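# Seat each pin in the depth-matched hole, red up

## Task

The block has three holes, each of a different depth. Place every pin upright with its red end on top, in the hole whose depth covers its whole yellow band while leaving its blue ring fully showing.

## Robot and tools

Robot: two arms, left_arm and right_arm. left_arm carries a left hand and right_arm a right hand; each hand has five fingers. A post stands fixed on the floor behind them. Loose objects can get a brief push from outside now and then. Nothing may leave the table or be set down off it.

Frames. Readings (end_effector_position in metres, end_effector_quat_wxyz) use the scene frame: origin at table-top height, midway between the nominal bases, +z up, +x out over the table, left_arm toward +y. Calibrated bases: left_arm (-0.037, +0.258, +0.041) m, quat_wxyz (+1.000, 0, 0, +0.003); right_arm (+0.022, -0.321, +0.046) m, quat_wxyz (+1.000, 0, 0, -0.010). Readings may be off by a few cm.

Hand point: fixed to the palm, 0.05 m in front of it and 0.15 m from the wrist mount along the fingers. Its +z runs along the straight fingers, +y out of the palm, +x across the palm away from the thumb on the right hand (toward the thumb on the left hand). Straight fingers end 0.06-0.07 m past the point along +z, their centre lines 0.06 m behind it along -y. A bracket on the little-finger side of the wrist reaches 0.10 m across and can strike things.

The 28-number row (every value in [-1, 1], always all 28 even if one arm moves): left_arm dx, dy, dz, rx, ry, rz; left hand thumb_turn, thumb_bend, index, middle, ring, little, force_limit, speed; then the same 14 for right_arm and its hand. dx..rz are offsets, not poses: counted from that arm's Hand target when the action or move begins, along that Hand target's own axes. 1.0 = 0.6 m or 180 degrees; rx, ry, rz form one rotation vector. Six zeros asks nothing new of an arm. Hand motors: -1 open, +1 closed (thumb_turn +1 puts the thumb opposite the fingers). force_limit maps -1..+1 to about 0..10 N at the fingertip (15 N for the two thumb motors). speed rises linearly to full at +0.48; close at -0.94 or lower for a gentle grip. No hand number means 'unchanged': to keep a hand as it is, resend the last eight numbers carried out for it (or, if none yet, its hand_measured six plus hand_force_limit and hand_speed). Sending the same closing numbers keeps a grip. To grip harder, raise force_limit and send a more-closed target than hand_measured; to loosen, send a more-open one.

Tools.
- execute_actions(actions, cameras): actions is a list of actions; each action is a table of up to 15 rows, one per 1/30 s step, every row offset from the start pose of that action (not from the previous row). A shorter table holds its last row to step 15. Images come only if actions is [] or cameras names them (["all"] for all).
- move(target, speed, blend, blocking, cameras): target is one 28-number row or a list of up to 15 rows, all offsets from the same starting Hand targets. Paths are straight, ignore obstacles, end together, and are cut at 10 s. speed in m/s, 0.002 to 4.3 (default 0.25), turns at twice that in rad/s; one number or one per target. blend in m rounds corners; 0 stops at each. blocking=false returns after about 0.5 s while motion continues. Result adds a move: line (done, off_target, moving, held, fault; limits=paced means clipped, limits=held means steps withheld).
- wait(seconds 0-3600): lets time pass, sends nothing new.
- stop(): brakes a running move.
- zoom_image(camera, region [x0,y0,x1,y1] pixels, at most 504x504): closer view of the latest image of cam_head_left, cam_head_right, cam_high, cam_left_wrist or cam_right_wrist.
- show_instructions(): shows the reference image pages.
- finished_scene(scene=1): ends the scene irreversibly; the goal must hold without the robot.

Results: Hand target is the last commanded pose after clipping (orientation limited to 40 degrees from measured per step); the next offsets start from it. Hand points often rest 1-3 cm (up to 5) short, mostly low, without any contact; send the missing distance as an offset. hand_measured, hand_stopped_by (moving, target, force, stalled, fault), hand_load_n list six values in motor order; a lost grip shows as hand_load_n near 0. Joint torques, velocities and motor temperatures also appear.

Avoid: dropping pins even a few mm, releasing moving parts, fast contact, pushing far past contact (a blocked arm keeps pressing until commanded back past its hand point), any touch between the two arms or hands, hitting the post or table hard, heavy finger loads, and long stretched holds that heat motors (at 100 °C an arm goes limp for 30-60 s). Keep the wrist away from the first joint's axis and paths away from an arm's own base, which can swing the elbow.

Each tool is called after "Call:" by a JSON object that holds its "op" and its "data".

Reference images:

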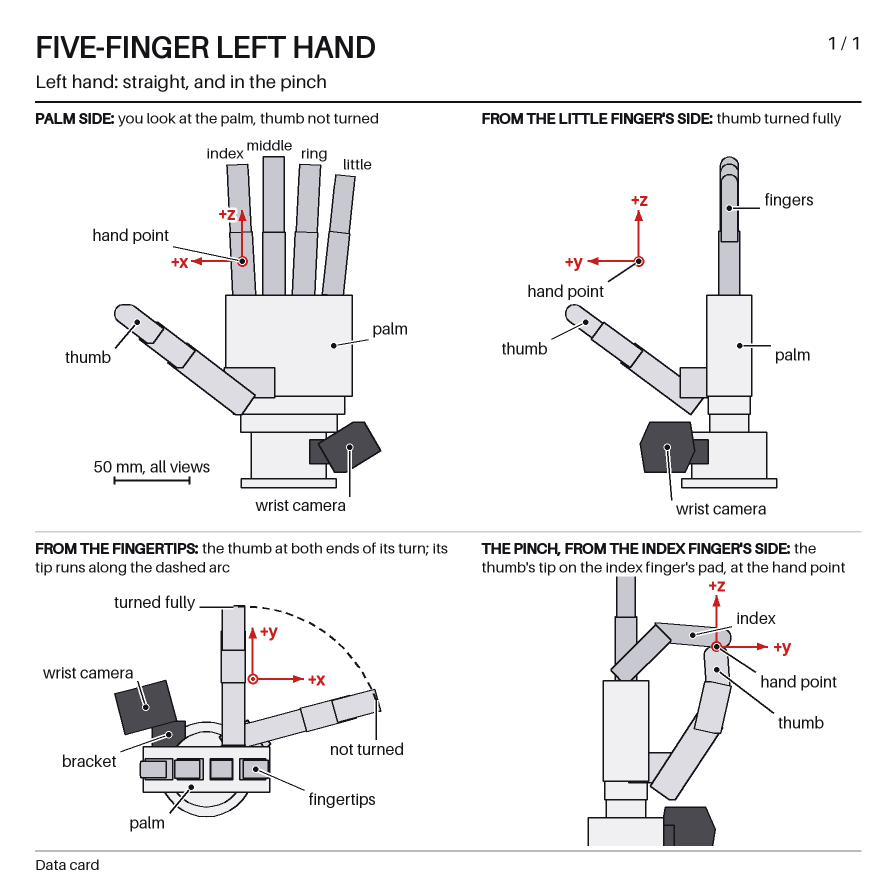

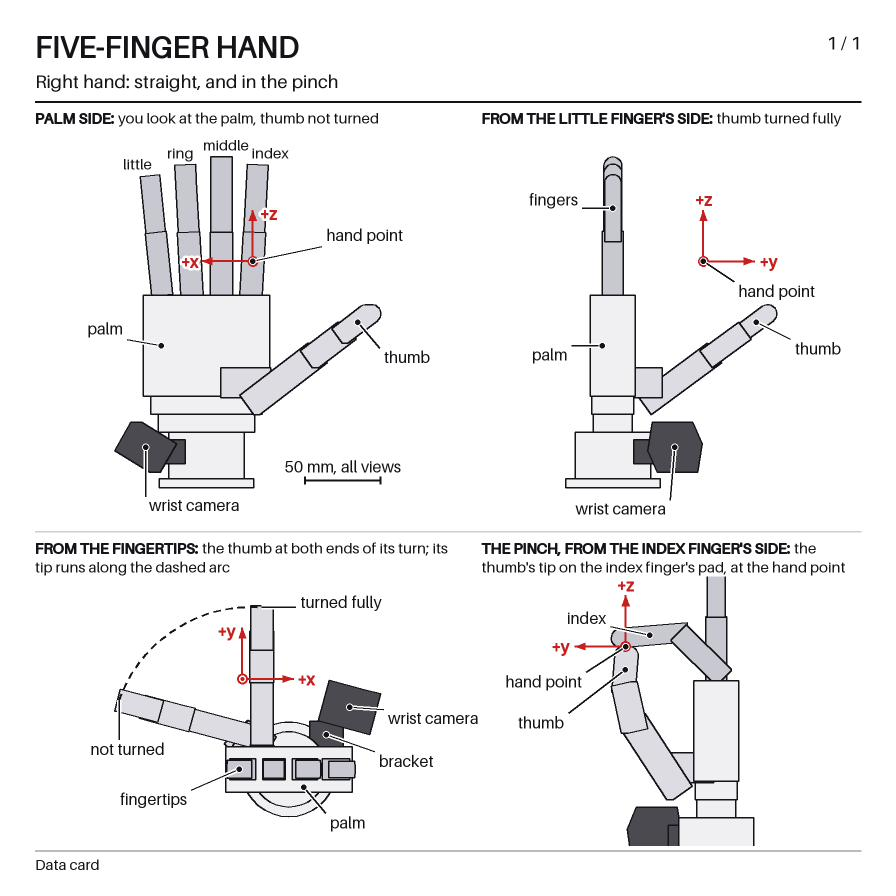

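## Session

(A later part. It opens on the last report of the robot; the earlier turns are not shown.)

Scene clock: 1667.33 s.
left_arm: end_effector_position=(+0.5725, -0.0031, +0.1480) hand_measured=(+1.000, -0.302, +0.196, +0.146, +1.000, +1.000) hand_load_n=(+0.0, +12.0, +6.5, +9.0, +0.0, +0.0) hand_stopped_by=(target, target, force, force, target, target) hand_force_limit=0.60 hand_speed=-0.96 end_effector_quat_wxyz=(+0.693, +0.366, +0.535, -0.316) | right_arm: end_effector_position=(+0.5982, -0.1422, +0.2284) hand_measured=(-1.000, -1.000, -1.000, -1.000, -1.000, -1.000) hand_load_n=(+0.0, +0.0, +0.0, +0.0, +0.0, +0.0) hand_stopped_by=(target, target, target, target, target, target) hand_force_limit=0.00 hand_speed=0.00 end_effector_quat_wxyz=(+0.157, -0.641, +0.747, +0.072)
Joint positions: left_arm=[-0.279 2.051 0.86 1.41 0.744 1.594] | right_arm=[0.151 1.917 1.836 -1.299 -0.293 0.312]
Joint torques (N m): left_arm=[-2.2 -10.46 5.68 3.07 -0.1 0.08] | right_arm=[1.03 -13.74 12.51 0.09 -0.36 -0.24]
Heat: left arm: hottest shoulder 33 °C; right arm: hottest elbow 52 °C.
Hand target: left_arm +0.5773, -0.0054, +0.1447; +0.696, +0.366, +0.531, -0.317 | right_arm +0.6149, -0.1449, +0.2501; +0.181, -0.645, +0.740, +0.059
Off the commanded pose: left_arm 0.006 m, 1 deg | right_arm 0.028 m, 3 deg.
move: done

Call:
{"op": "execute_actions", "data": {"actions": [], "cameras": ["cam_right_wrist","cam_high"]}}

Call:
{"op": "zoom_image", "data": {"camera": "cam_right_wrist", "region": [340, 245, 400, 365]}}

Call:
{"op": "zoom_image", "data": {"camera": "cam_high", "region": [485, 145, 520, 190]}}

Scene clock: 1667.93 s.
left_arm: end_effector_position=(+0.5725, -0.0031, +0.1480) hand_measured=(+1.000, -0.302, +0.196, +0.146, +1.000, +1.000) hand_load_n=(-0.5, +11.5, +6.5, +9.0, +0.0, +0.0) hand_stopped_by=(target, target, force, force, target, target) hand_force_limit=0.60 hand_speed=-0.96 end_effector_quat_wxyz=(+0.693, +0.366, +0.535, -0.316) | right_arm: end_effector_position=(+0.5982, -0.1422, +0.2284) hand_measured=(-1.000, -1.000, -1.000, -1.000, -1.000, -1.000) hand_load_n=(+0.0, +0.0, +0.0, -0.5, +0.0, +0.5) hand_stopped_by=(target, target, target, target, target, target) hand_force_limit=0.00 hand_speed=0.00 end_effector_quat_wxyz=(+0.157, -0.641, +0.747, +0.072)
Joint positions: left_arm=[-0.279 2.051 0.86 1.41 0.744 1.594] | right_arm=[0.151 1.917 1.836 -1.299 -0.293 0.312]
Joint velocities: within noise
Joint torques (N m): left_arm=[-2.32 -10.93 5.55 2.88 -0.09 0.11] | right_arm=[0.67 -13.86 12.48 0.03 -0.35 -0.23]
Motor temperatures (°C): left_arm=[27 33 27 23 22 20] | right_arm=[22 32 52 22 24 23]
Heat: left arm: hottest shoulder 33 °C; right arm: hottest elbow 52 °C.
Hand target: left_arm +0.5773, -0.0054, +0.1447; +0.696, +0.366, +0.531, -0.317 | right_arm +0.6149, -0.1449, +0.2501; +0.181, -0.645, +0.740, +0.059
Off the commanded pose: left_arm 0.006 m, 1 deg | right_arm 0.028 m, 3 deg.
camera_calibration:
cam_right_wrist: T_world_to_cam=[[-0.97006, -0.0836, -0.22803, 0.62524], [-0.2226, 0.68158, 0.69706, 0.07315], [0.09715, 0.72695, -0.67978, 0.31928]] pos_world=[0.59179, -0.22969, 0.30863]
Images, in order (width x height): cam_high 896x504, cam_right_wrist 672x504.

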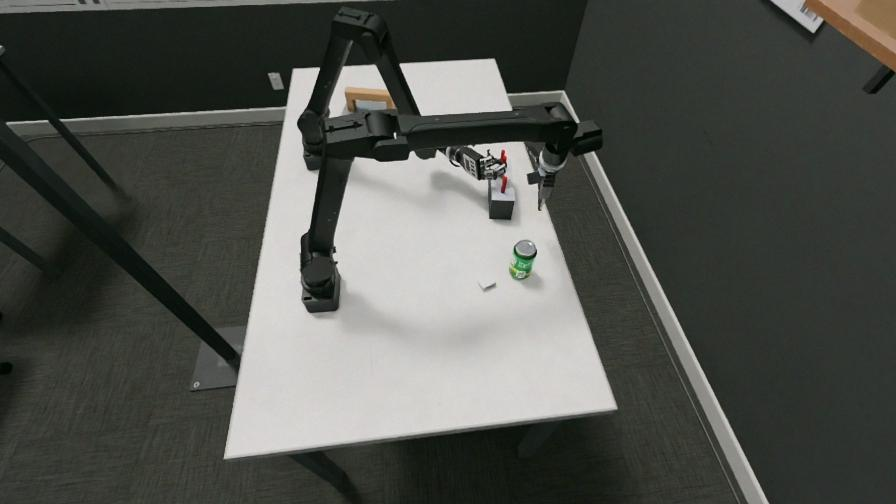

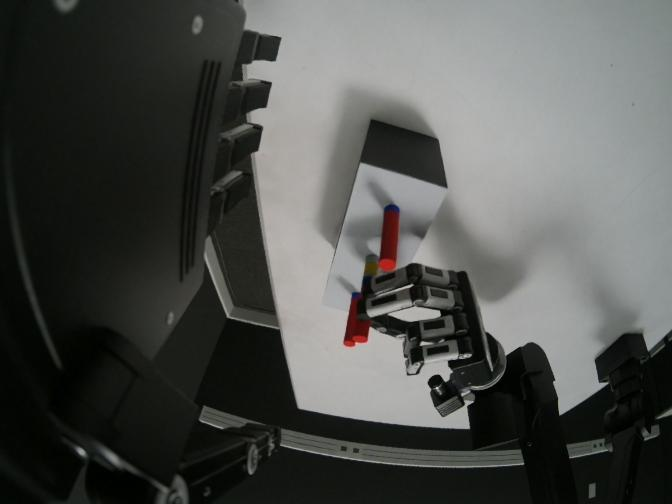

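Scaled by 4.200 from the camera's image (finer frame: 960x720).

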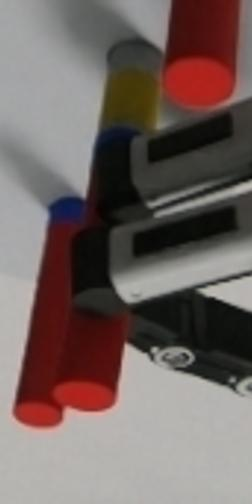

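Scaled by 11.200 from the camera's image (finer frame: 1280x720).

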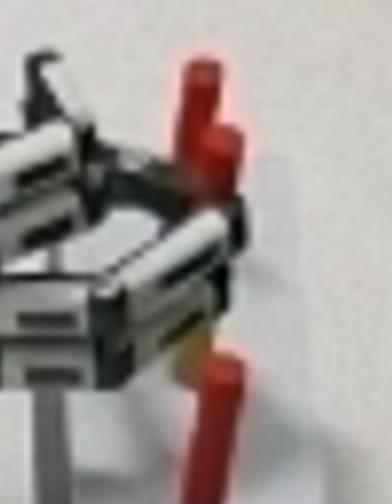

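Call:
{"op": "move", "data": {"target": [0.0153,0.0011,-0.0023,-0.0002,-0.0021,0.0010,1,-0.30,0.31,0.31,1,1,0.6,-0.96,0,0,0,0,0,0,-1,-1,-1,-1,-1,-1,0,0.0], "speed": 0.03}}

Scene clock: 1669.93 s.
left_arm: end_effector_position=(+0.5728, -0.0038, +0.1406) hand_measured=(+1.000, -0.302, +0.196, +0.146, +1.000, +1.000) hand_load_n=(+0.0, +11.5, +5.0, +11.0, +0.0, +0.0) hand_stopped_by=(target, target, force, force, target, target) hand_force_limit=0.60 hand_speed=-0.96 end_effector_quat_wxyz=(+0.696, +0.368, +0.530, -0.316) | right_arm: end_effector_position=(+0.5982, -0.1422, +0.2284) hand_measured=(-1.000, -1.000, -1.000, -1.000, -1.000, -1.000) hand_load_n=(+0.0, +0.0, +0.0, +0.0, +0.0, +0.0) hand_stopped_by=(target, target, target, target, target, target) hand_force_limit=0.00 hand_speed=0.00 end_effector_quat_wxyz=(+0.157, -0.641, +0.747, +0.072)
Joint positions: left_arm=[-0.279 2.082 0.868 1.445 0.747 1.594] | right_arm=[0.151 1.917 1.836 -1.299 -0.293 0.312]
Joint torques (N m): left_arm=[-1.73 -10.58 5.68 2.88 -0.08 0.03] | right_arm=[0.97 -13.86 12.51 0.08 -0.36 -0.23]
Heat: left arm: hottest shoulder 33 °C; right arm: hottest elbow 52 °C.
Hand target: left_arm +0.5793, -0.0044, +0.1357; +0.698, +0.365, +0.528, -0.317 | right_arm +0.6149, -0.1449, +0.2501; +0.181, -0.645, +0.740, +0.059
Off the commanded pose: left_arm 0.008 m, 0 deg | right_arm 0.028 m, 3 deg.
move: done

Call:
{"op": "move", "data": {"target": [0.0148,-0.0003,-0.0032,0.0002,0.0021,-0.0010,1,-0.30,0.31,0.31,1,1,0.6,-0.96,0,0,0,0,0,0,-1,-1,-1,-1,-1,-1,0,0.0], "speed": 0.03}}

Scene clock: 1673.13 s.
left_arm: end_effector_position=(+0.5730, -0.0044, +0.1312) hand_measured=(+1.000, -0.302, +0.196, +0.146, +1.000, +1.000) hand_load_n=(+0.0, +11.5, +5.0, +11.5, +0.0, +0.0) hand_stopped_by=(target, target, force, force, target, target) hand_force_limit=0.60 hand_speed=-0.96 end_effector_quat_wxyz=(+0.693, +0.369, +0.533, -0.317) | right_arm: end_effector_position=(+0.5982, -0.1422, +0.2284) hand_measured=(-1.000, -1.000, -1.000, -1.000, -1.000, -1.000) hand_load_n=(+0.0, +0.0, +0.0, +0.0, +0.0, +0.0) hand_stopped_by=(target, target, target, target, target, target) hand_force_limit=0.00 hand_speed=0.00 end_effector_quat_wxyz=(+0.157, -0.641, +0.747, +0.072)
Joint positions: left_arm=[-0.279 2.102 0.872 1.451 0.75 1.594] | right_arm=[0.151 1.917 1.836 -1.299 -0.293 0.312]
Joint torques (N m): left_arm=[-1.9 -10.64 5.49 2.81 -0.12 0.04] | right_arm=[1.03 -13.86 12.57 0.08 -0.36 -0.24]
Heat: left arm: hottest shoulder 33 °C; right arm: hottest elbow 52 °C.
Hand target: left_arm +0.5803, -0.0034, +0.1267; +0.696, +0.366, +0.531, -0.317 | right_arm +0.6149, -0.1449, +0.2501; +0.181, -0.645, +0.740, +0.059
Off the commanded pose: left_arm 0.009 m, 1 deg | right_arm 0.028 m, 3 deg.
move: done

Call:
{"op": "execute_actions", "data": {"actions": [], "cameras": ["cam_right_wrist","cam_high"]}}

Call:
{"op": "zoom_image", "data": {"camera": "cam_right_wrist", "region": [350, 240, 400, 290]}}

Call:
{"op": "zoom_image", "data": {"camera": "cam_high", "region": [485, 145, 520, 190]}}

Scene clock: 1673.53 s.
left_arm: end_effector_position=(+0.5730, -0.0044, +0.1312) hand_measured=(+1.000, -0.302, +0.196, +0.146, +1.000, +1.000) hand_load_n=(+0.0, +11.5, +5.0, +11.5, +0.0, +0.0) hand_stopped_by=(target, target, force, force, target, target) hand_force_limit=0.60 hand_speed=-0.96 end_effector_quat_wxyz=(+0.693, +0.369, +0.533, -0.317) | right_arm: end_effector_position=(+0.5982, -0.1422, +0.2284) hand_measured=(-1.000, -1.000, -1.000, -1.000, -1.000, -1.000) hand_load_n=(+0.0, -0.5, +0.0, +0.0, +0.0, +0.0) hand_stopped_by=(target, target, target, target, target, target) hand_force_limit=0.00 hand_speed=0.00 end_effector_quat_wxyz=(+0.157, -0.641, +0.747, +0.072)
Joint positions: left_arm=[-0.279 2.102 0.872 1.451 0.75 1.594] | right_arm=[0.151 1.917 1.836 -1.299 -0.293 0.312]
Joint velocities: within noise
Joint torques (N m): left_arm=[-1.96 -10.87 5.57 2.71 -0.12 0.06] | right_arm=[0.56 -13.86 12.52 0.09 -0.35 -0.24]
Motor temperatures (°C): left_arm=[27 33 27 23 22 20] | right_arm=[22 32 52 22 24 23]
Heat: left arm: hottest shoulder 33 °C; right arm: hottest elbow 52 °C.
Hand target: left_arm +0.5803, -0.0034, +0.1267; +0.696, +0.366, +0.531, -0.317 | right_arm +0.6149, -0.1449, +0.2501; +0.181, -0.645, +0.740, +0.059
Off the commanded pose: left_arm 0.009 m, 1 deg | right_arm 0.028 m, 3 deg.
camera_calibration:
cam_right_wrist: T_world_to_cam=[[-0.97006, -0.0836, -0.22803, 0.62524], [-0.2226, 0.68158, 0.69706, 0.07315], [0.09715, 0.72695, -0.67978, 0.31928]] pos_world=[0.59179, -0.22969, 0.30863]
Images, in order (width x height): cam_high 896x504, cam_right_wrist 672x504.

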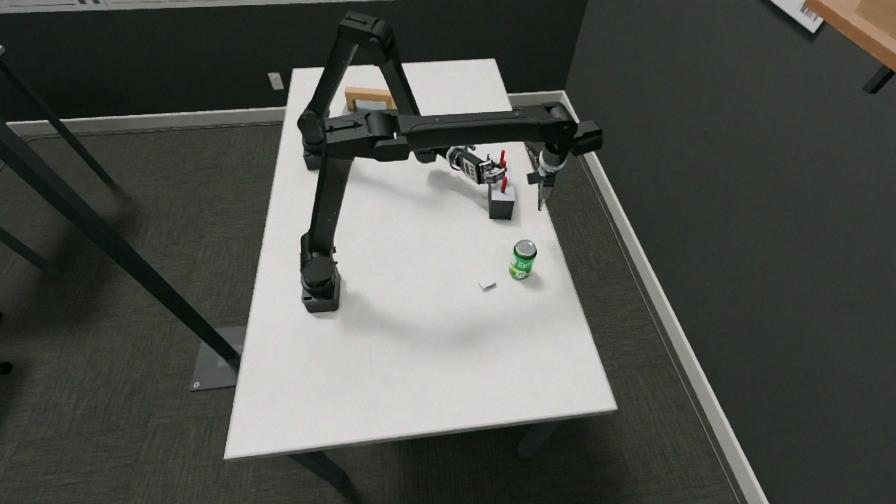

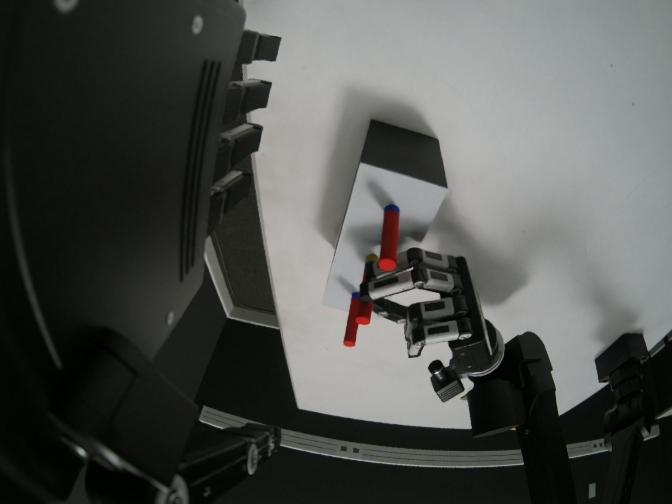

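Scaled by 10.080 from the camera's image (finer frame: 960x720).

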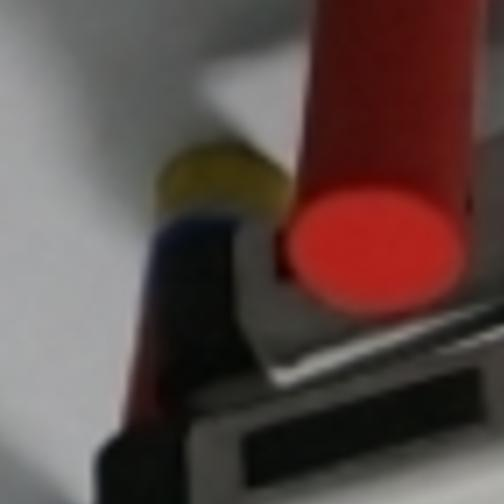

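Scaled by 11.200 from the camera's image (finer frame: 1280x720).

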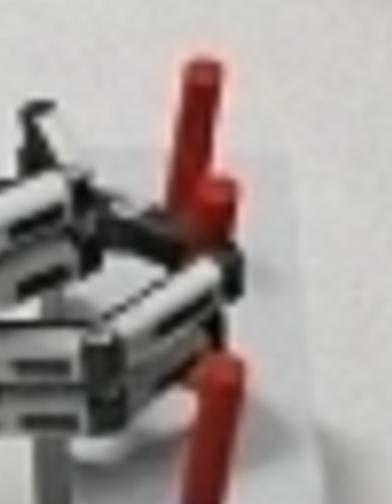

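Call:
{"op": "move", "data": {"target": [0.0145,-0.0017,-0.0039,-0.0003,-0.0052,0.0036,1,-0.30,0.31,0.31,1,1,0.6,-0.96,0,0,0,0,0,0,-1,-1,-1,-1,-1,-1,0,0.0], "speed": 0.03}}

Scene clock: 1676.33 s.
left_arm: end_effector_position=(+0.5729, -0.0047, +0.1223) hand_measured=(+1.000, -0.302, +0.196, +0.146, +1.000, +1.000) hand_load_n=(+0.0, +11.5, +4.0, +12.5, +0.0, +0.0) hand_stopped_by=(target, target, force, force, target, target) hand_force_limit=0.60 hand_speed=-0.96 end_effector_quat_wxyz=(+0.699, +0.370, +0.524, -0.315) | right_arm: end_effector_position=(+0.5982, -0.1422, +0.2284) hand_measured=(-1.000, -1.000, -1.000, -1.000, -1.000, -1.000) hand_load_n=(+0.0, -0.5, +0.0, +0.0, +0.0, +0.0) hand_stopped_by=(target, target, target, target, target, target) hand_force_limit=0.00 hand_speed=0.00 end_effector_quat_wxyz=(+0.157, -0.641, +0.747, +0.072)
Joint positions: left_arm=[-0.279 2.143 0.883 1.504 0.752 1.594] | right_arm=[0.151 1.917 1.836 -1.299 -0.293 0.312]
Joint torques (N m): left_arm=[-1.55 -11.05 5.22 2.81 -0.11 0.02] | right_arm=[0.73 -13.63 12.52 0.06 -0.35 -0.24]
Heat: left arm: hottest shoulder 33 °C; right arm: hottest elbow 52 °C.
Hand target: left_arm +0.5803, -0.0024, +0.1177; +0.702, +0.366, +0.523, -0.316 | right_arm +0.6149, -0.1449, +0.2501; +0.181, -0.645, +0.740, +0.059
Off the commanded pose: left_arm 0.009 m, 1 deg | right_arm 0.028 m, 3 deg.
move: done

Call:
{"op": "execute_actions", "data": {"actions": [], "cameras": ["cam_right_wrist","cam_high"]}}

Call:
{"op": "zoom_image", "data": {"camera": "cam_right_wrist", "region": [350, 240, 400, 290]}}

Call:
{"op": "zoom_image", "data": {"camera": "cam_high", "region": [485, 145, 520, 190]}}

Scene clock: 1676.70 s.
left_arm: end_effector_position=(+0.5729, -0.0047, +0.1223) hand_measured=(+1.000, -0.302, +0.196, +0.146, +1.000, +1.000) hand_load_n=(+0.0, +11.5, +4.0, +12.5, +0.0, +0.0) hand_stopped_by=(target, target, force, force, target, target) hand_force_limit=0.60 hand_speed=-0.96 end_effector_quat_wxyz=(+0.699, +0.370, +0.524, -0.315) | right_arm: end_effector_position=(+0.5982, -0.1422, +0.2284) hand_measured=(-1.000, -1.000, -1.000, -1.000, -1.000, -1.000) hand_load_n=(+0.0, +0.0, +0.0, +0.0, +0.0, +0.0) hand_stopped_by=(target, target, target, target, target, target) hand_force_limit=0.00 hand_speed=0.00 end_effector_quat_wxyz=(+0.157, -0.641, +0.747, +0.072)
Joint positions: left_arm=[-0.279 2.143 0.883 1.504 0.752 1.594] | right_arm=[0.151 1.917 1.836 -1.299 -0.293 0.312]
Joint velocities: within noise
Joint torques (N m): left_arm=[-2.43 -11.22 5.39 2.76 -0.1 0.02] | right_arm=[0.85 -13.68 12.52 0.08 -0.35 -0.23]
Motor temperatures (°C): left_arm=[27 33 27 23 21 20] | right_arm=[22 32 52 22 24 23]
Heat: left arm: hottest shoulder 33 °C; right arm: hottest elbow 52 °C.
Hand target: left_arm +0.5803, -0.0024, +0.1177; +0.702, +0.366, +0.523, -0.316 | right_arm +0.6149, -0.1449, +0.2501; +0.181, -0.645, +0.740, +0.059
Off the commanded pose: left_arm 0.009 m, 1 deg | right_arm 0.028 m, 3 deg.
camera_calibration:
cam_right_wrist: T_world_to_cam=[[-0.97006, -0.0836, -0.22803, 0.62524], [-0.2226, 0.68158, 0.69706, 0.07315], [0.09715, 0.72695, -0.67978, 0.31928]] pos_world=[0.59179, -0.22969, 0.30863]
Images, in order (width x height): cam_high 896x504, cam_right_wrist 672x504.

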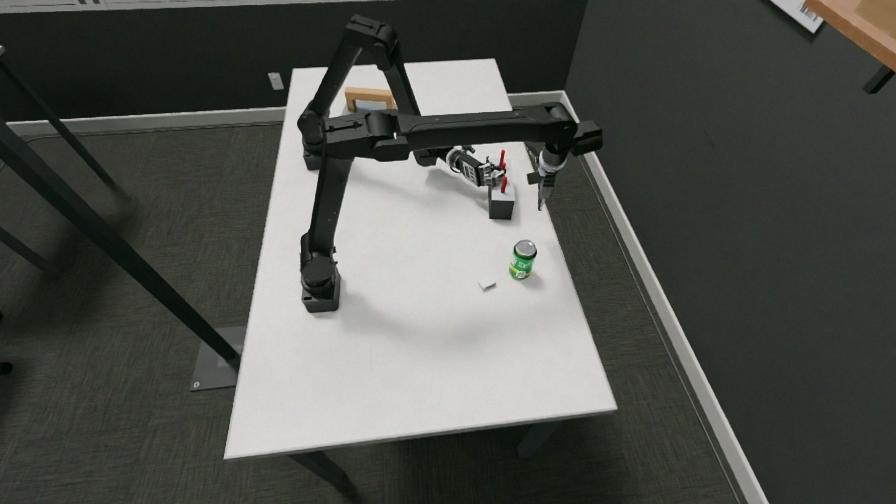

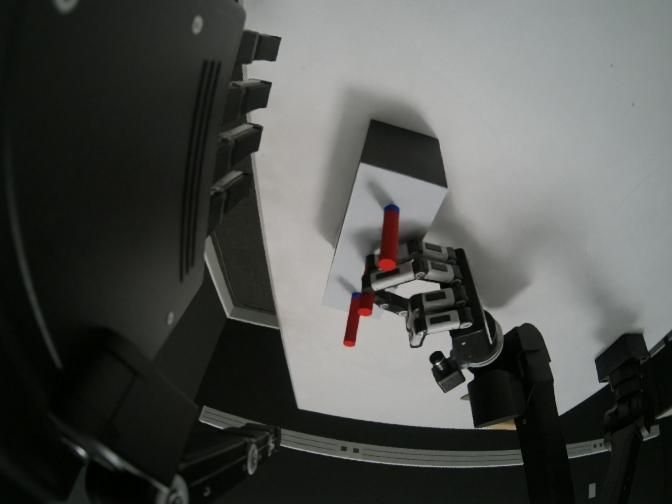

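Scaled by 10.080 from the camera's image (finer frame: 960x720).

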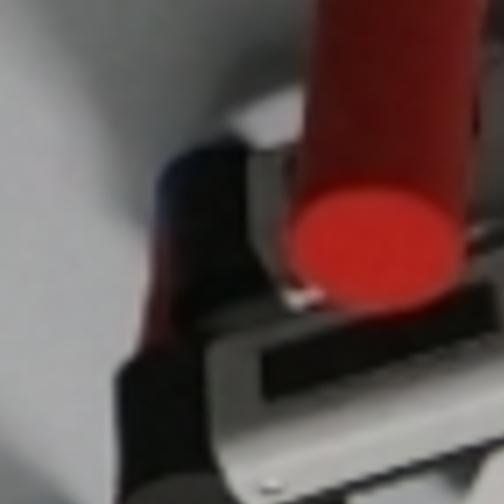

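Scaled by 11.200 from the camera's image (finer frame: 1280x720).

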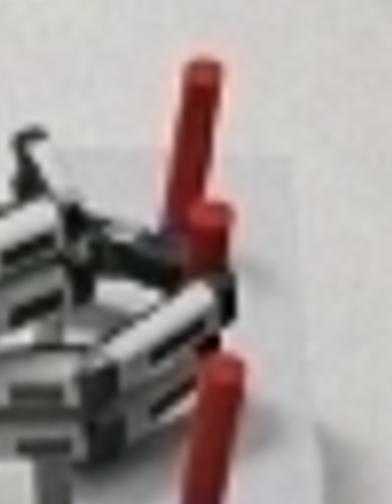

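Call:
{"op": "move", "data": {"target": [0.0048,-0.0009,-0.0009,0,0,0,1,-0.30,0.31,0.31,1,1,0.6,-0.96,0,0,0,0,0,0,-1,-1,-1,-1,-1,-1,0,0.0], "speed": 0.02, "cameras": ["cam_right_wrist"]}}

Call:
{"op": "zoom_image", "data": {"camera": "cam_right_wrist", "region": [360, 245, 390, 275]}}

Scene clock: 1679.00 s.
left_arm: end_effector_position=(+0.5729, -0.0047, +0.1224) hand_measured=(+1.000, -0.302, +0.196, +0.146, +1.000, +1.000) hand_load_n=(+0.0, +11.5, +4.0, +13.0, +0.0, +0.0) hand_stopped_by=(target, target, force, force, target, target) hand_force_limit=0.60 hand_speed=-0.96 end_effector_quat_wxyz=(+0.701, +0.371, +0.522, -0.315) | right_arm: end_effector_position=(+0.5982, -0.1422, +0.2284) hand_measured=(-1.000, -1.000, -1.000, -1.000, -1.000, -1.000) hand_load_n=(+0.0, +0.0, +0.0, +0.0, +0.0, +0.0) hand_stopped_by=(target, target, target, target, target, target) hand_force_limit=0.00 hand_speed=0.00 end_effector_quat_wxyz=(+0.157, -0.641, +0.747, +0.072)
Joint positions: left_arm=[-0.279 2.148 0.884 1.513 0.752 1.594] | right_arm=[0.151 1.917 1.836 -1.299 -0.293 0.312]
Joint torques (N m): left_arm=[-1.96 -10.87 5.33 2.69 -0.11 0.01] | right_arm=[0.79 -13.74 12.52 0.1 -0.35 -0.24]
Heat: left arm: hottest shoulder 33 °C; right arm: hottest elbow 52 °C.
Hand target: left_arm +0.5803, -0.0024, +0.1147; +0.702, +0.366, +0.523, -0.316 | right_arm +0.6149, -0.1449, +0.2501; +0.181, -0.645, +0.740, +0.059
Off the commanded pose: left_arm 0.011 m, 1 deg | right_arm 0.028 m, 3 deg.
move: off_target (left_arm)
cam_right_wrist: T_world_to_cam=[[-0.97006, -0.0836, -0.22803, 0.62524], [-0.2226, 0.68158, 0.69706, 0.07315], [0.09715, 0.72695, -0.67978, 0.31928]] pos_world=[0.59179, -0.22969, 0.30863]

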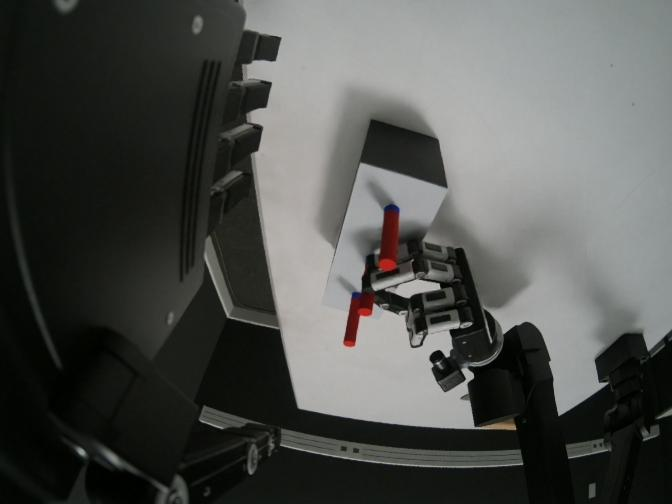

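Scaled by 16.800 from the camera's image (finer frame: 960x720).

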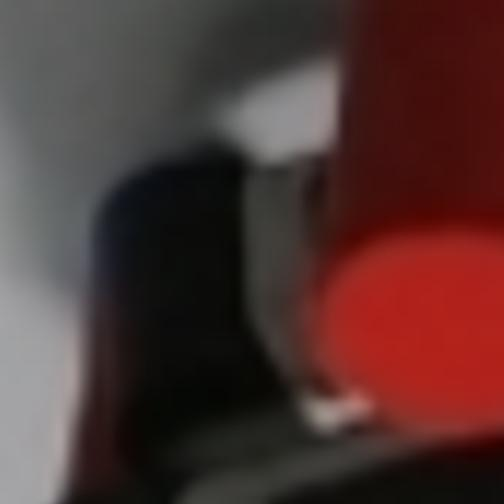

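Call:
{"op": "move", "data": {"target": [-0.0129,0.0024,0.0025,0,0,0,1,-0.30,0.10,0.05,1,1,0.6,-0.94,0,0,0,0,0,0,-1,-1,-1,-1,-1,-1,0,0.0], "speed": 0.02, "cameras": ["cam_right_wrist","cam_high"]}}

Call:
{"op": "zoom_image", "data": {"camera": "cam_right_wrist", "region": [345, 240, 405, 330]}}

Scene clock: 1680.80 s.
left_arm: end_effector_position=(+0.5744, -0.0011, +0.1220) hand_measured=(+1.000, -0.300, +0.100, +0.050, +1.000, +1.000) hand_load_n=(+0.0, +0.0, +0.0, +0.0, +0.0, +0.5) hand_stopped_by=(target, target, target, target, target, target) hand_force_limit=0.60 hand_speed=-0.94 end_effector_quat_wxyz=(+0.701, +0.368, +0.524, -0.315) | right_arm: end_effector_position=(+0.5982, -0.1422, +0.2284) hand_measured=(-1.000, -1.000, -1.000, -1.000, -1.000, -1.000) hand_load_n=(+0.0, +0.0, +0.0, +0.0, +0.0, +0.0) hand_stopped_by=(target, target, target, target, target, target) hand_force_limit=0.00 hand_speed=0.00 end_effector_quat_wxyz=(+0.157, -0.641, +0.747, +0.072)
Joint positions: left_arm=[-0.273 2.148 0.884 1.513 0.752 1.588] | right_arm=[0.151 1.917 1.836 -1.299 -0.293 0.312]
Joint torques (N m): left_arm=[-1.67 -12.22 4.89 1.96 -0.15 0.03] | right_arm=[0.79 -13.98 12.55 0.1 -0.35 -0.24]
Heat: left arm: hottest shoulder 32 °C; right arm: hottest elbow 52 °C.
Hand target: left_arm +0.5803, -0.0025, +0.1227; +0.702, +0.366, +0.523, -0.316 | right_arm +0.6149, -0.1449, +0.2501; +0.181, -0.645, +0.740, +0.059
Off the commanded pose: left_arm 0.006 m, 0 deg | right_arm 0.028 m, 3 deg.
move: done
cam_right_wrist: T_world_to_cam=[[-0.97006, -0.0836, -0.22803, 0.62524], [-0.2226, 0.68158, 0.69706, 0.07315], [0.09715, 0.72695, -0.67978, 0.31928]] pos_world=[0.59179, -0.22969, 0.30863]
Images, in order (width x height): cam_high 896x504, cam_right_wrist 672x504.

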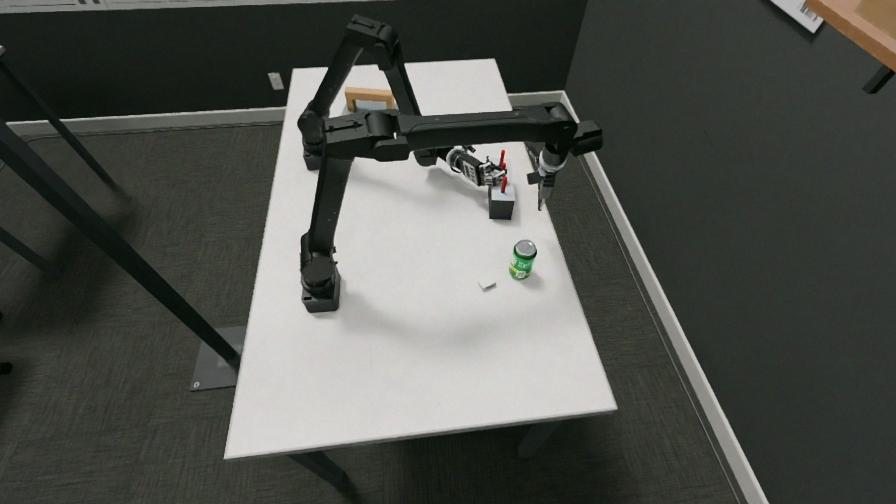

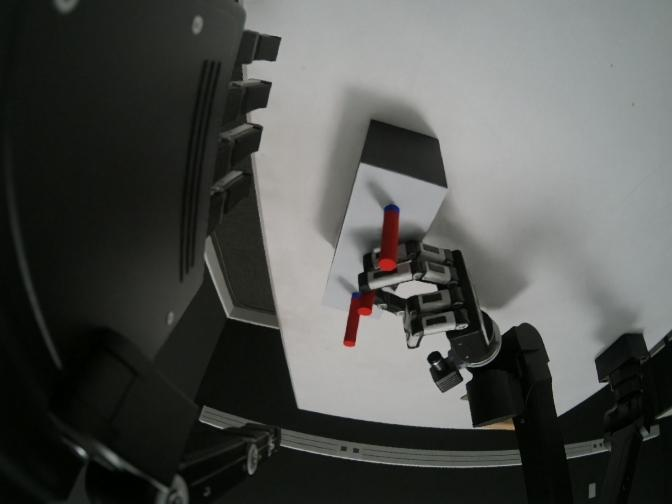

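Scaled by 5.600 from the camera's image (finer frame: 960x720).

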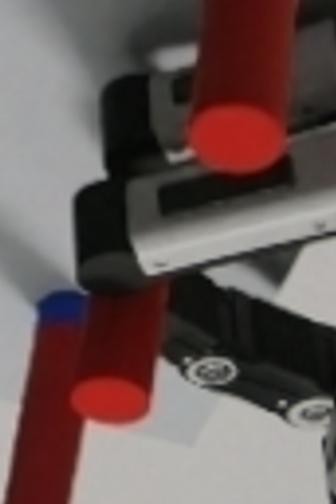

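Call:
{"op": "move", "data": {"target": [-0.0161,0.0031,0.0031,0,0,0,1,-0.30,-0.12,-0.16,1,1,0.6,-0.9,0,0,0,0,0,0,-1,-1,-1,-1,-1,-1,0,0.0], "speed": 0.02, "cameras": ["cam_right_wrist"]}}

Call:
{"op": "zoom_image", "data": {"camera": "cam_right_wrist", "region": [345, 240, 405, 330]}}

Scene clock: 1684.90 s.
left_arm: end_effector_position=(+0.5753, -0.0003, +0.1176) hand_measured=(+1.000, -0.300, -0.120, -0.160, +1.000, +1.000) hand_load_n=(+0.5, +0.0, +0.0, +0.0, +0.0, +0.0) hand_stopped_by=(target, target, target, target, target, target) hand_force_limit=0.60 hand_speed=-0.90 end_effector_quat_wxyz=(+0.696, +0.366, +0.531, -0.316) | right_arm: end_effector_position=(+0.5982, -0.1422, +0.2284) hand_measured=(-1.000, -1.000, -1.000, -1.000, -1.000, -1.000) hand_load_n=(+0.0, +0.0, +0.0, +0.0, +0.0, +0.0) hand_stopped_by=(target, target, target, target, target, target) hand_force_limit=0.00 hand_speed=0.00 end_effector_quat_wxyz=(+0.157, -0.641, +0.747, +0.072)
Joint positions: left_arm=[-0.271 2.148 0.884 1.496 0.752 1.588] | right_arm=[0.151 1.917 1.836 -1.299 -0.293 0.312]
Joint torques (N m): left_arm=[-1.44 -14.27 4.38 1.8 -0.15 0.03] | right_arm=[0.79 -13.92 12.55 0.1 -0.35 -0.24]
Heat: left arm: hottest shoulder 32 °C; right arm: hottest elbow 53 °C.
Hand target: left_arm +0.5804, -0.0024, +0.1327; +0.702, +0.366, +0.523, -0.316 | right_arm +0.6149, -0.1449, +0.2501; +0.181, -0.645, +0.740, +0.059
Off the commanded pose: left_arm 0.016 m, 1 deg | right_arm 0.028 m, 3 deg.
move: off_target (left_arm)
cam_right_wrist: T_world_to_cam=[[-0.97006, -0.0836, -0.22803, 0.62524], [-0.2226, 0.68158, 0.69706, 0.07315], [0.09715, 0.72695, -0.67978, 0.31928]] pos_world=[0.59179, -0.22969, 0.30863]

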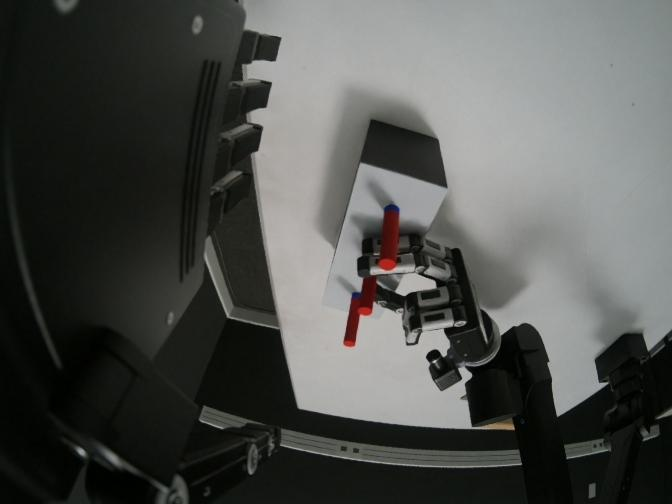

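Scaled by 5.600 from the camera's image (finer frame: 960x720).

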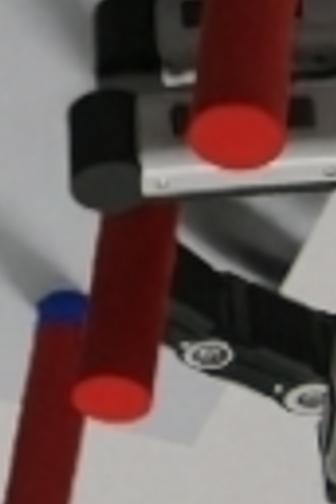

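Call:
{"op": "move", "data": {"target": [-0.0500,0.0037,0.0059,0,-0.0020,0.0020,1,-0.30,-0.12,-0.16,1,1,0.6,-0.9,0,0,0,0,0,0,-1,-1,-1,-1,-1,-1,0,0.0], "speed": 0.05}}

Scene clock: 1686.60 s.
left_arm: end_effector_position=(+0.5769, -0.0007, +0.1535) hand_measured=(+1.000, -0.300, -0.120, -0.160, +1.000, +1.000) hand_load_n=(+0.0, +0.0, +0.0, +0.0, +0.0, +0.0) hand_stopped_by=(target, target, target, target, target, target) hand_force_limit=0.60 hand_speed=-0.90 end_effector_quat_wxyz=(+0.702, +0.367, +0.523, -0.314) | right_arm: end_effector_position=(+0.5982, -0.1422, +0.2284) hand_measured=(-1.000, -1.000, -1.000, -1.000, -1.000, -1.000) hand_load_n=(+0.0, +0.0, +0.0, +0.0, +0.0, +0.0) hand_stopped_by=(target, target, target, target, target, target) hand_force_limit=0.00 hand_speed=0.00 end_effector_quat_wxyz=(+0.157, -0.641, +0.747, +0.072)
Joint positions: left_arm=[-0.271 2.065 0.875 1.444 0.752 1.588] | right_arm=[0.151 1.917 1.836 -1.299 -0.293 0.312]
Joint torques (N m): left_arm=[-2.02 -13.92 3.67 1.81 -0.27 -0.01] | right_arm=[0.79 -13.63 12.52 0.05 -0.36 -0.24]
Heat: left arm: hottest shoulder 32 °C; right arm: hottest elbow 53 °C.
Hand target: left_arm +0.5764, -0.0024, +0.1628; +0.705, +0.366, +0.520, -0.315 | right_arm +0.6149, -0.1449, +0.2501; +0.181, -0.645, +0.740, +0.059
Off the commanded pose: left_arm 0.009 m, 0 deg | right_arm 0.028 m, 3 deg.
move: done

Call:
{"op": "move", "data": {"target": [-0.0640,0.0100,0.0120,0,0,0,1,-0.30,-0.12,-0.16,1,1,0.6,-0.9,0,0,0,0,0,0,-1,-1,-1,-1,-1,-1,0,0.0], "speed": 0.05, "cameras": ["cam_right_wrist"]}}

Call:
{"op": "zoom_image", "data": {"camera": "cam_right_wrist", "region": [340, 230, 420, 350]}}

Scene clock: 1689.33 s.
left_arm: end_effector_position=(+0.5763, -0.0006, +0.1931) hand_measured=(+1.000, -0.300, -0.120, -0.160, +1.000, +1.000) hand_load_n=(+0.0, +0.0, +0.0, +0.0, +0.0, +0.0) hand_stopped_by=(target, target, target, target, target, target) hand_force_limit=0.60 hand_speed=-0.90 end_effector_quat_wxyz=(+0.702, +0.367, +0.523, -0.314) | right_arm: end_effector_position=(+0.5982, -0.1422, +0.2284) hand_measured=(-1.000, -1.000, -1.000, -1.000, -1.000, -1.000) hand_load_n=(+0.0, +0.0, +0.0, +0.0, +0.0, +0.0) hand_stopped_by=(target, target, target, target, target, target) hand_force_limit=0.00 hand_speed=0.00 end_effector_quat_wxyz=(+0.157, -0.641, +0.747, +0.072)
Joint positions: left_arm=[-0.271 1.956 0.863 1.347 0.752 1.588] | right_arm=[0.151 1.917 1.836 -1.299 -0.293 0.312]
Joint torques (N m): left_arm=[-2.08 -13.51 4.6 1.73 -0.32 0.03] | right_arm=[0.67 -13.8 12.48 0.05 -0.35 -0.25]
Heat: left arm: hottest shoulder 33 °C; right arm: hottest elbow 53 °C.
Hand target: left_arm +0.5749, -0.0029, +0.2023; +0.705, +0.366, +0.520, -0.315 | right_arm +0.6149, -0.1449, +0.2501; +0.181, -0.645, +0.740, +0.059
Off the commanded pose: left_arm 0.010 m, 0 deg | right_arm 0.028 m, 3 deg.
move: done
cam_right_wrist: T_world_to_cam=[[-0.97006, -0.0836, -0.22803, 0.62524], [-0.2226, 0.68158, 0.69706, 0.07315], [0.09715, 0.72695, -0.67978, 0.31928]] pos_world=[0.59179, -0.22969, 0.30863]

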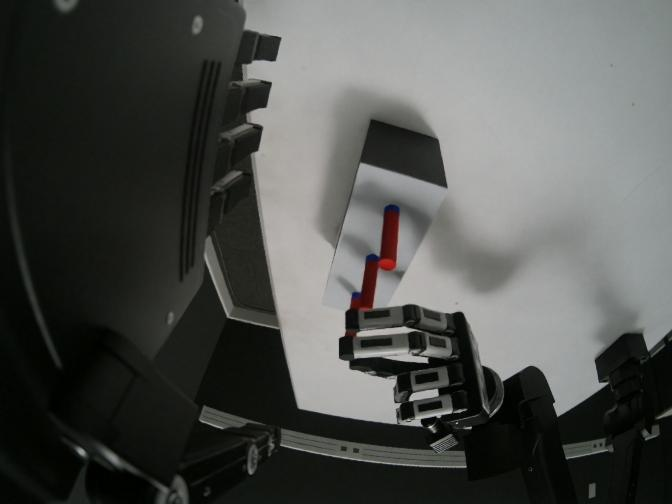

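Scaled by 4.200 from the camera's image (finer frame: 960x720).

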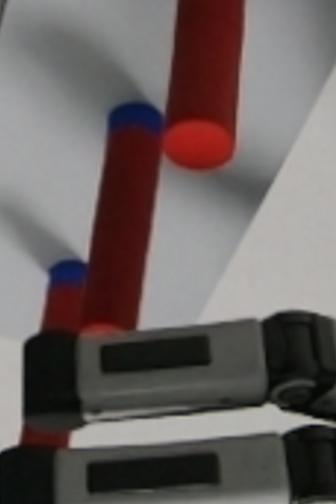

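Call:
{"op": "move", "data": {"target": [-0.0700,0.0090,0.0130,0,0,0,1,-0.30,-0.12,-0.16,1,1,0.6,-0.9,0,0,0,0,0,0,-1,-1,-1,-1,-1,-1,0,0.0], "speed": 0.06}}

Scene clock: 1691.07 s.
left_arm: end_effector_position=(+0.5749, +0.0004, +0.2359) hand_measured=(+1.000, -0.300, -0.120, -0.160, +1.000, +1.000) hand_load_n=(+0.5, +0.0, +0.0, +0.0, +0.0, +0.0) hand_stopped_by=(target, target, target, target, target, target) hand_force_limit=0.60 hand_speed=-0.90 end_effector_quat_wxyz=(+0.703, +0.366, +0.524, -0.313) | right_arm: end_effector_position=(+0.5982, -0.1422, +0.2284) hand_measured=(-1.000, -1.000, -1.000, -1.000, -1.000, -1.000) hand_load_n=(+0.0, +0.0, +0.0, +0.0, +0.0, +0.0) hand_stopped_by=(target, target, target, target, target, target) hand_force_limit=0.00 hand_speed=0.00 end_effector_quat_wxyz=(+0.157, -0.641, +0.747, +0.072)
Joint positions: left_arm=[-0.271 1.841 0.86 1.234 0.749 1.588] | right_arm=[0.151 1.917 1.836 -1.299 -0.293 0.312]
Joint torques (N m): left_arm=[-2.61 -13.16 5.48 1.74 -0.31 0.06] | right_arm=[0.56 -13.86 12.51 0.1 -0.36 -0.23]
Heat: left arm: hottest shoulder 33 °C; right arm: hottest elbow 53 °C.
Hand target: left_arm +0.5723, -0.0039, +0.2452; +0.705, +0.366, +0.520, -0.315 | right_arm +0.6149, -0.1449, +0.2501; +0.181, -0.645, +0.740, +0.059
Off the commanded pose: left_arm 0.011 m, 1 deg | right_arm 0.028 m, 3 deg.
move: off_target (left_arm)

Call:
{"op": "move", "data": {"target": [-0.0788,-0.1045,-0.1196,0,0,0,1,-0.30,-0.12,-0.16,1,1,0.6,-0.9,0,0,0,0,0,0,-1,-1,-1,-1,-1,-1,0,0.0], "speed": 0.12, "cameras": ["all"]}}

Call:
{"op": "zoom_image", "data": {"camera": "cam_right_wrist", "region": [355, 240, 385, 270]}}

Call:
{"op": "zoom_image", "data": {"camera": "cam_high", "region": [480, 145, 520, 220]}}

Call:
{"op": "zoom_image", "data": {"camera": "cam_head_right", "region": [380, 180, 520, 260]}}

Scene clock: 1693.60 s.
left_arm: end_effector_position=(+0.4751, +0.0271, +0.2526) hand_measured=(+1.000, -0.300, -0.120, -0.160, +1.000, +1.000) hand_load_n=(+0.5, +0.0, +0.0, +0.0, +0.0, +0.0) hand_stopped_by=(target, target, target, target, target, target) hand_force_limit=0.60 hand_speed=-0.90 end_effector_quat_wxyz=(+0.695, +0.365, +0.533, -0.316) | right_arm: end_effector_position=(+0.5982, -0.1422, +0.2284) hand_measured=(-1.000, -1.000, -1.000, -1.000, -1.000, -1.000) hand_load_n=(+0.0, -0.5, +0.0, +0.0, +0.0, -0.5) hand_stopped_by=(target, target, target, target, target, target) hand_force_limit=0.00 hand_speed=0.00 end_effector_quat_wxyz=(+0.157, -0.641, +0.747, +0.072)
Joint positions: left_arm=[-0.271 1.588 0.57 1.246 0.75 1.588] | right_arm=[0.151 1.917 1.836 -1.299 -0.293 0.312]
Joint torques (N m): left_arm=[-2.08 -8.7 5.15 3.25 -0.15 0.04] | right_arm=[0.67 -13.68 12.49 0.08 -0.36 -0.25]
Heat: left arm: hottest shoulder 33 °C; right arm: hottest elbow 53 °C.
Hand target: left_arm +0.4722, +0.0261, +0.2652; +0.705, +0.366, +0.520, -0.315 | right_arm +0.6149, -0.1449, +0.2501; +0.181, -0.645, +0.740, +0.059
Off the commanded pose: left_arm 0.013 m, 2 deg | right_arm 0.028 m, 3 deg.
move: off_target (left_arm)
cam_left_wrist: T_world_to_cam=[[-0.70189, -0.53888, -0.46578, 0.47159], [0.14835, 0.52899, -0.83556, 0.12375], [0.69666, -0.65557, -0.29135, -0.12228]] pos_world=[0.39783, 0.10851, 0.28743]
cam_right_wrist: T_world_to_cam=[[-0.97006, -0.0836, -0.22803, 0.62524], [-0.2226, 0.68158, 0.69706, 0.07315], [0.09715, 0.72695, -0.67978, 0.31928]] pos_world=[0.59179, -0.22969, 0.30863]

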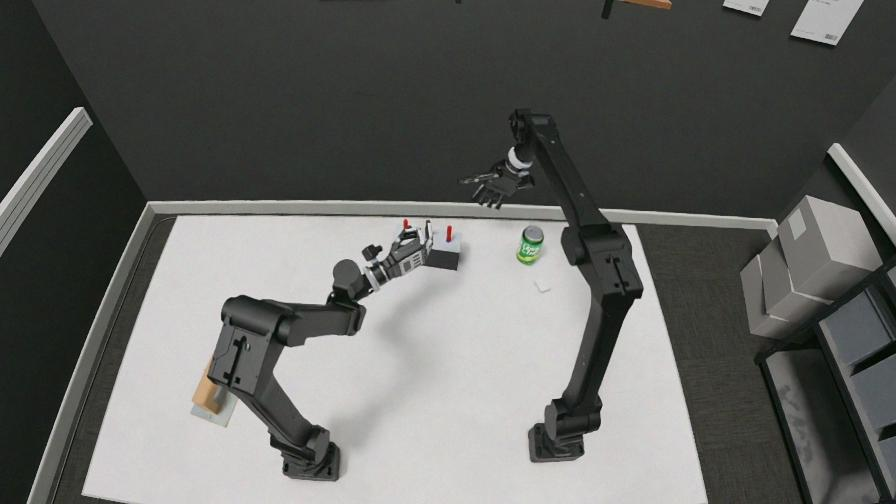

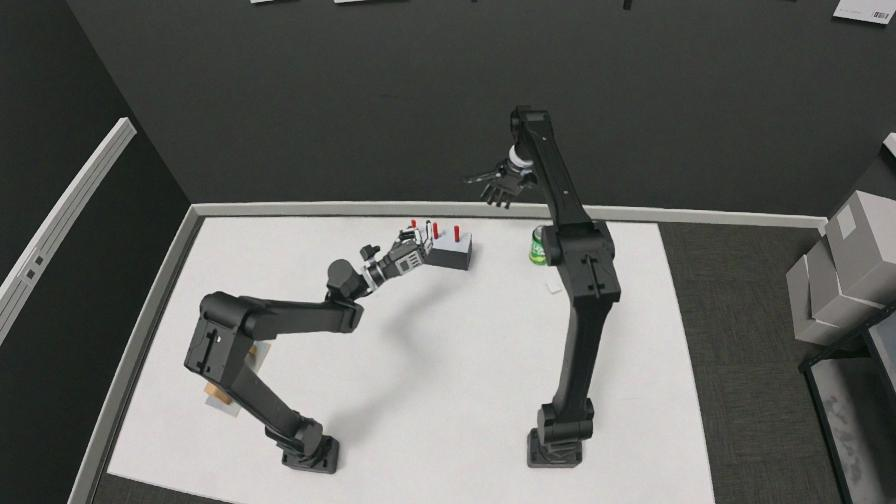

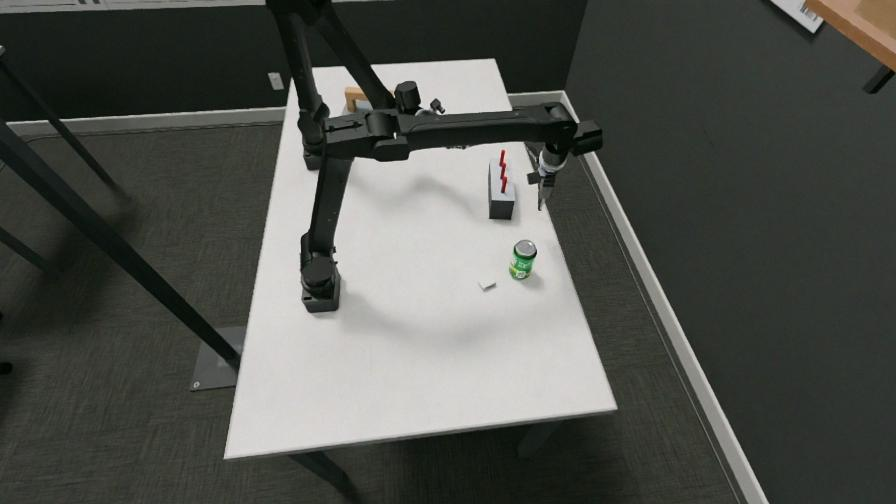

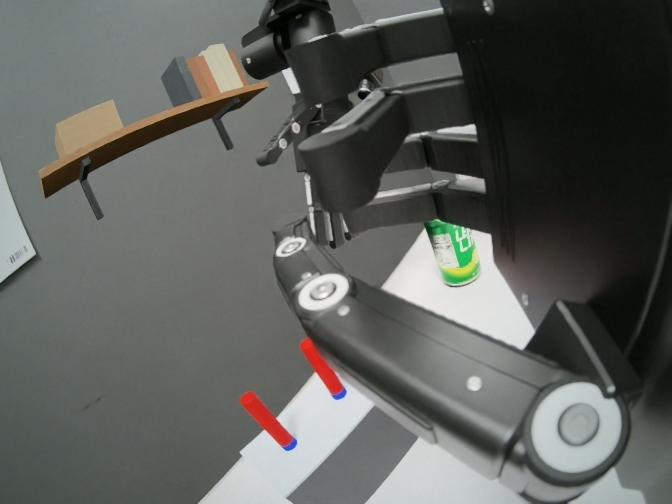

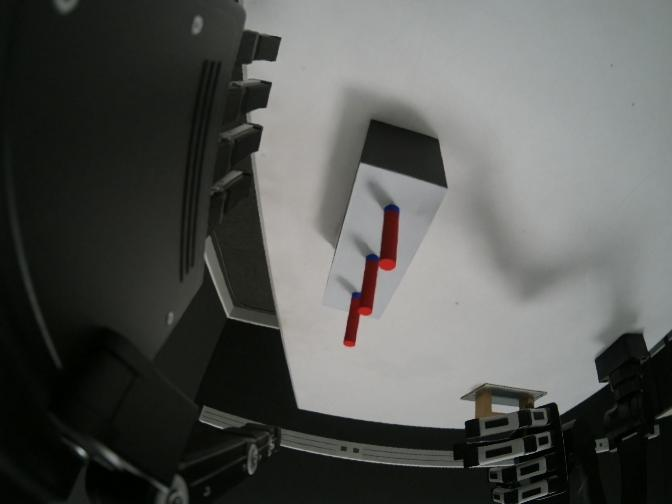

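Scaled by 16.800 from the camera's image (finer frame: 960x720).

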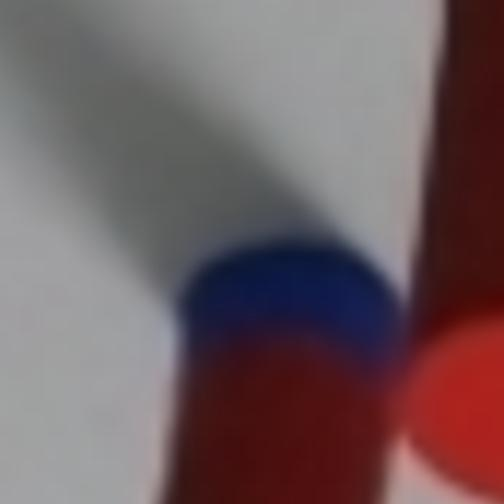

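Scaled by 6.720 from the camera's image (finer frame: 1280x720).

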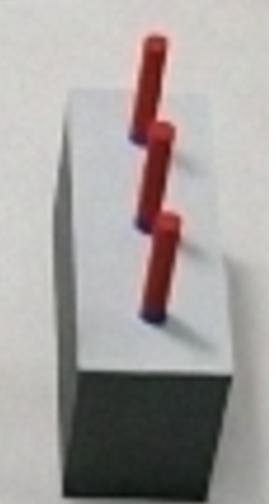

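Scaled by 3.600 from the camera's image (finer frame: 1280x720).

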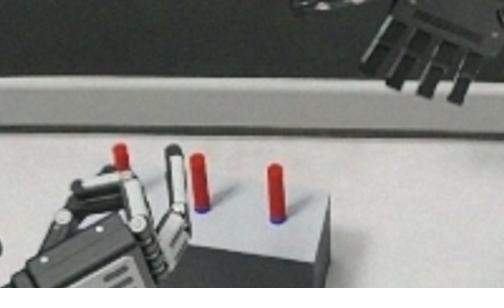

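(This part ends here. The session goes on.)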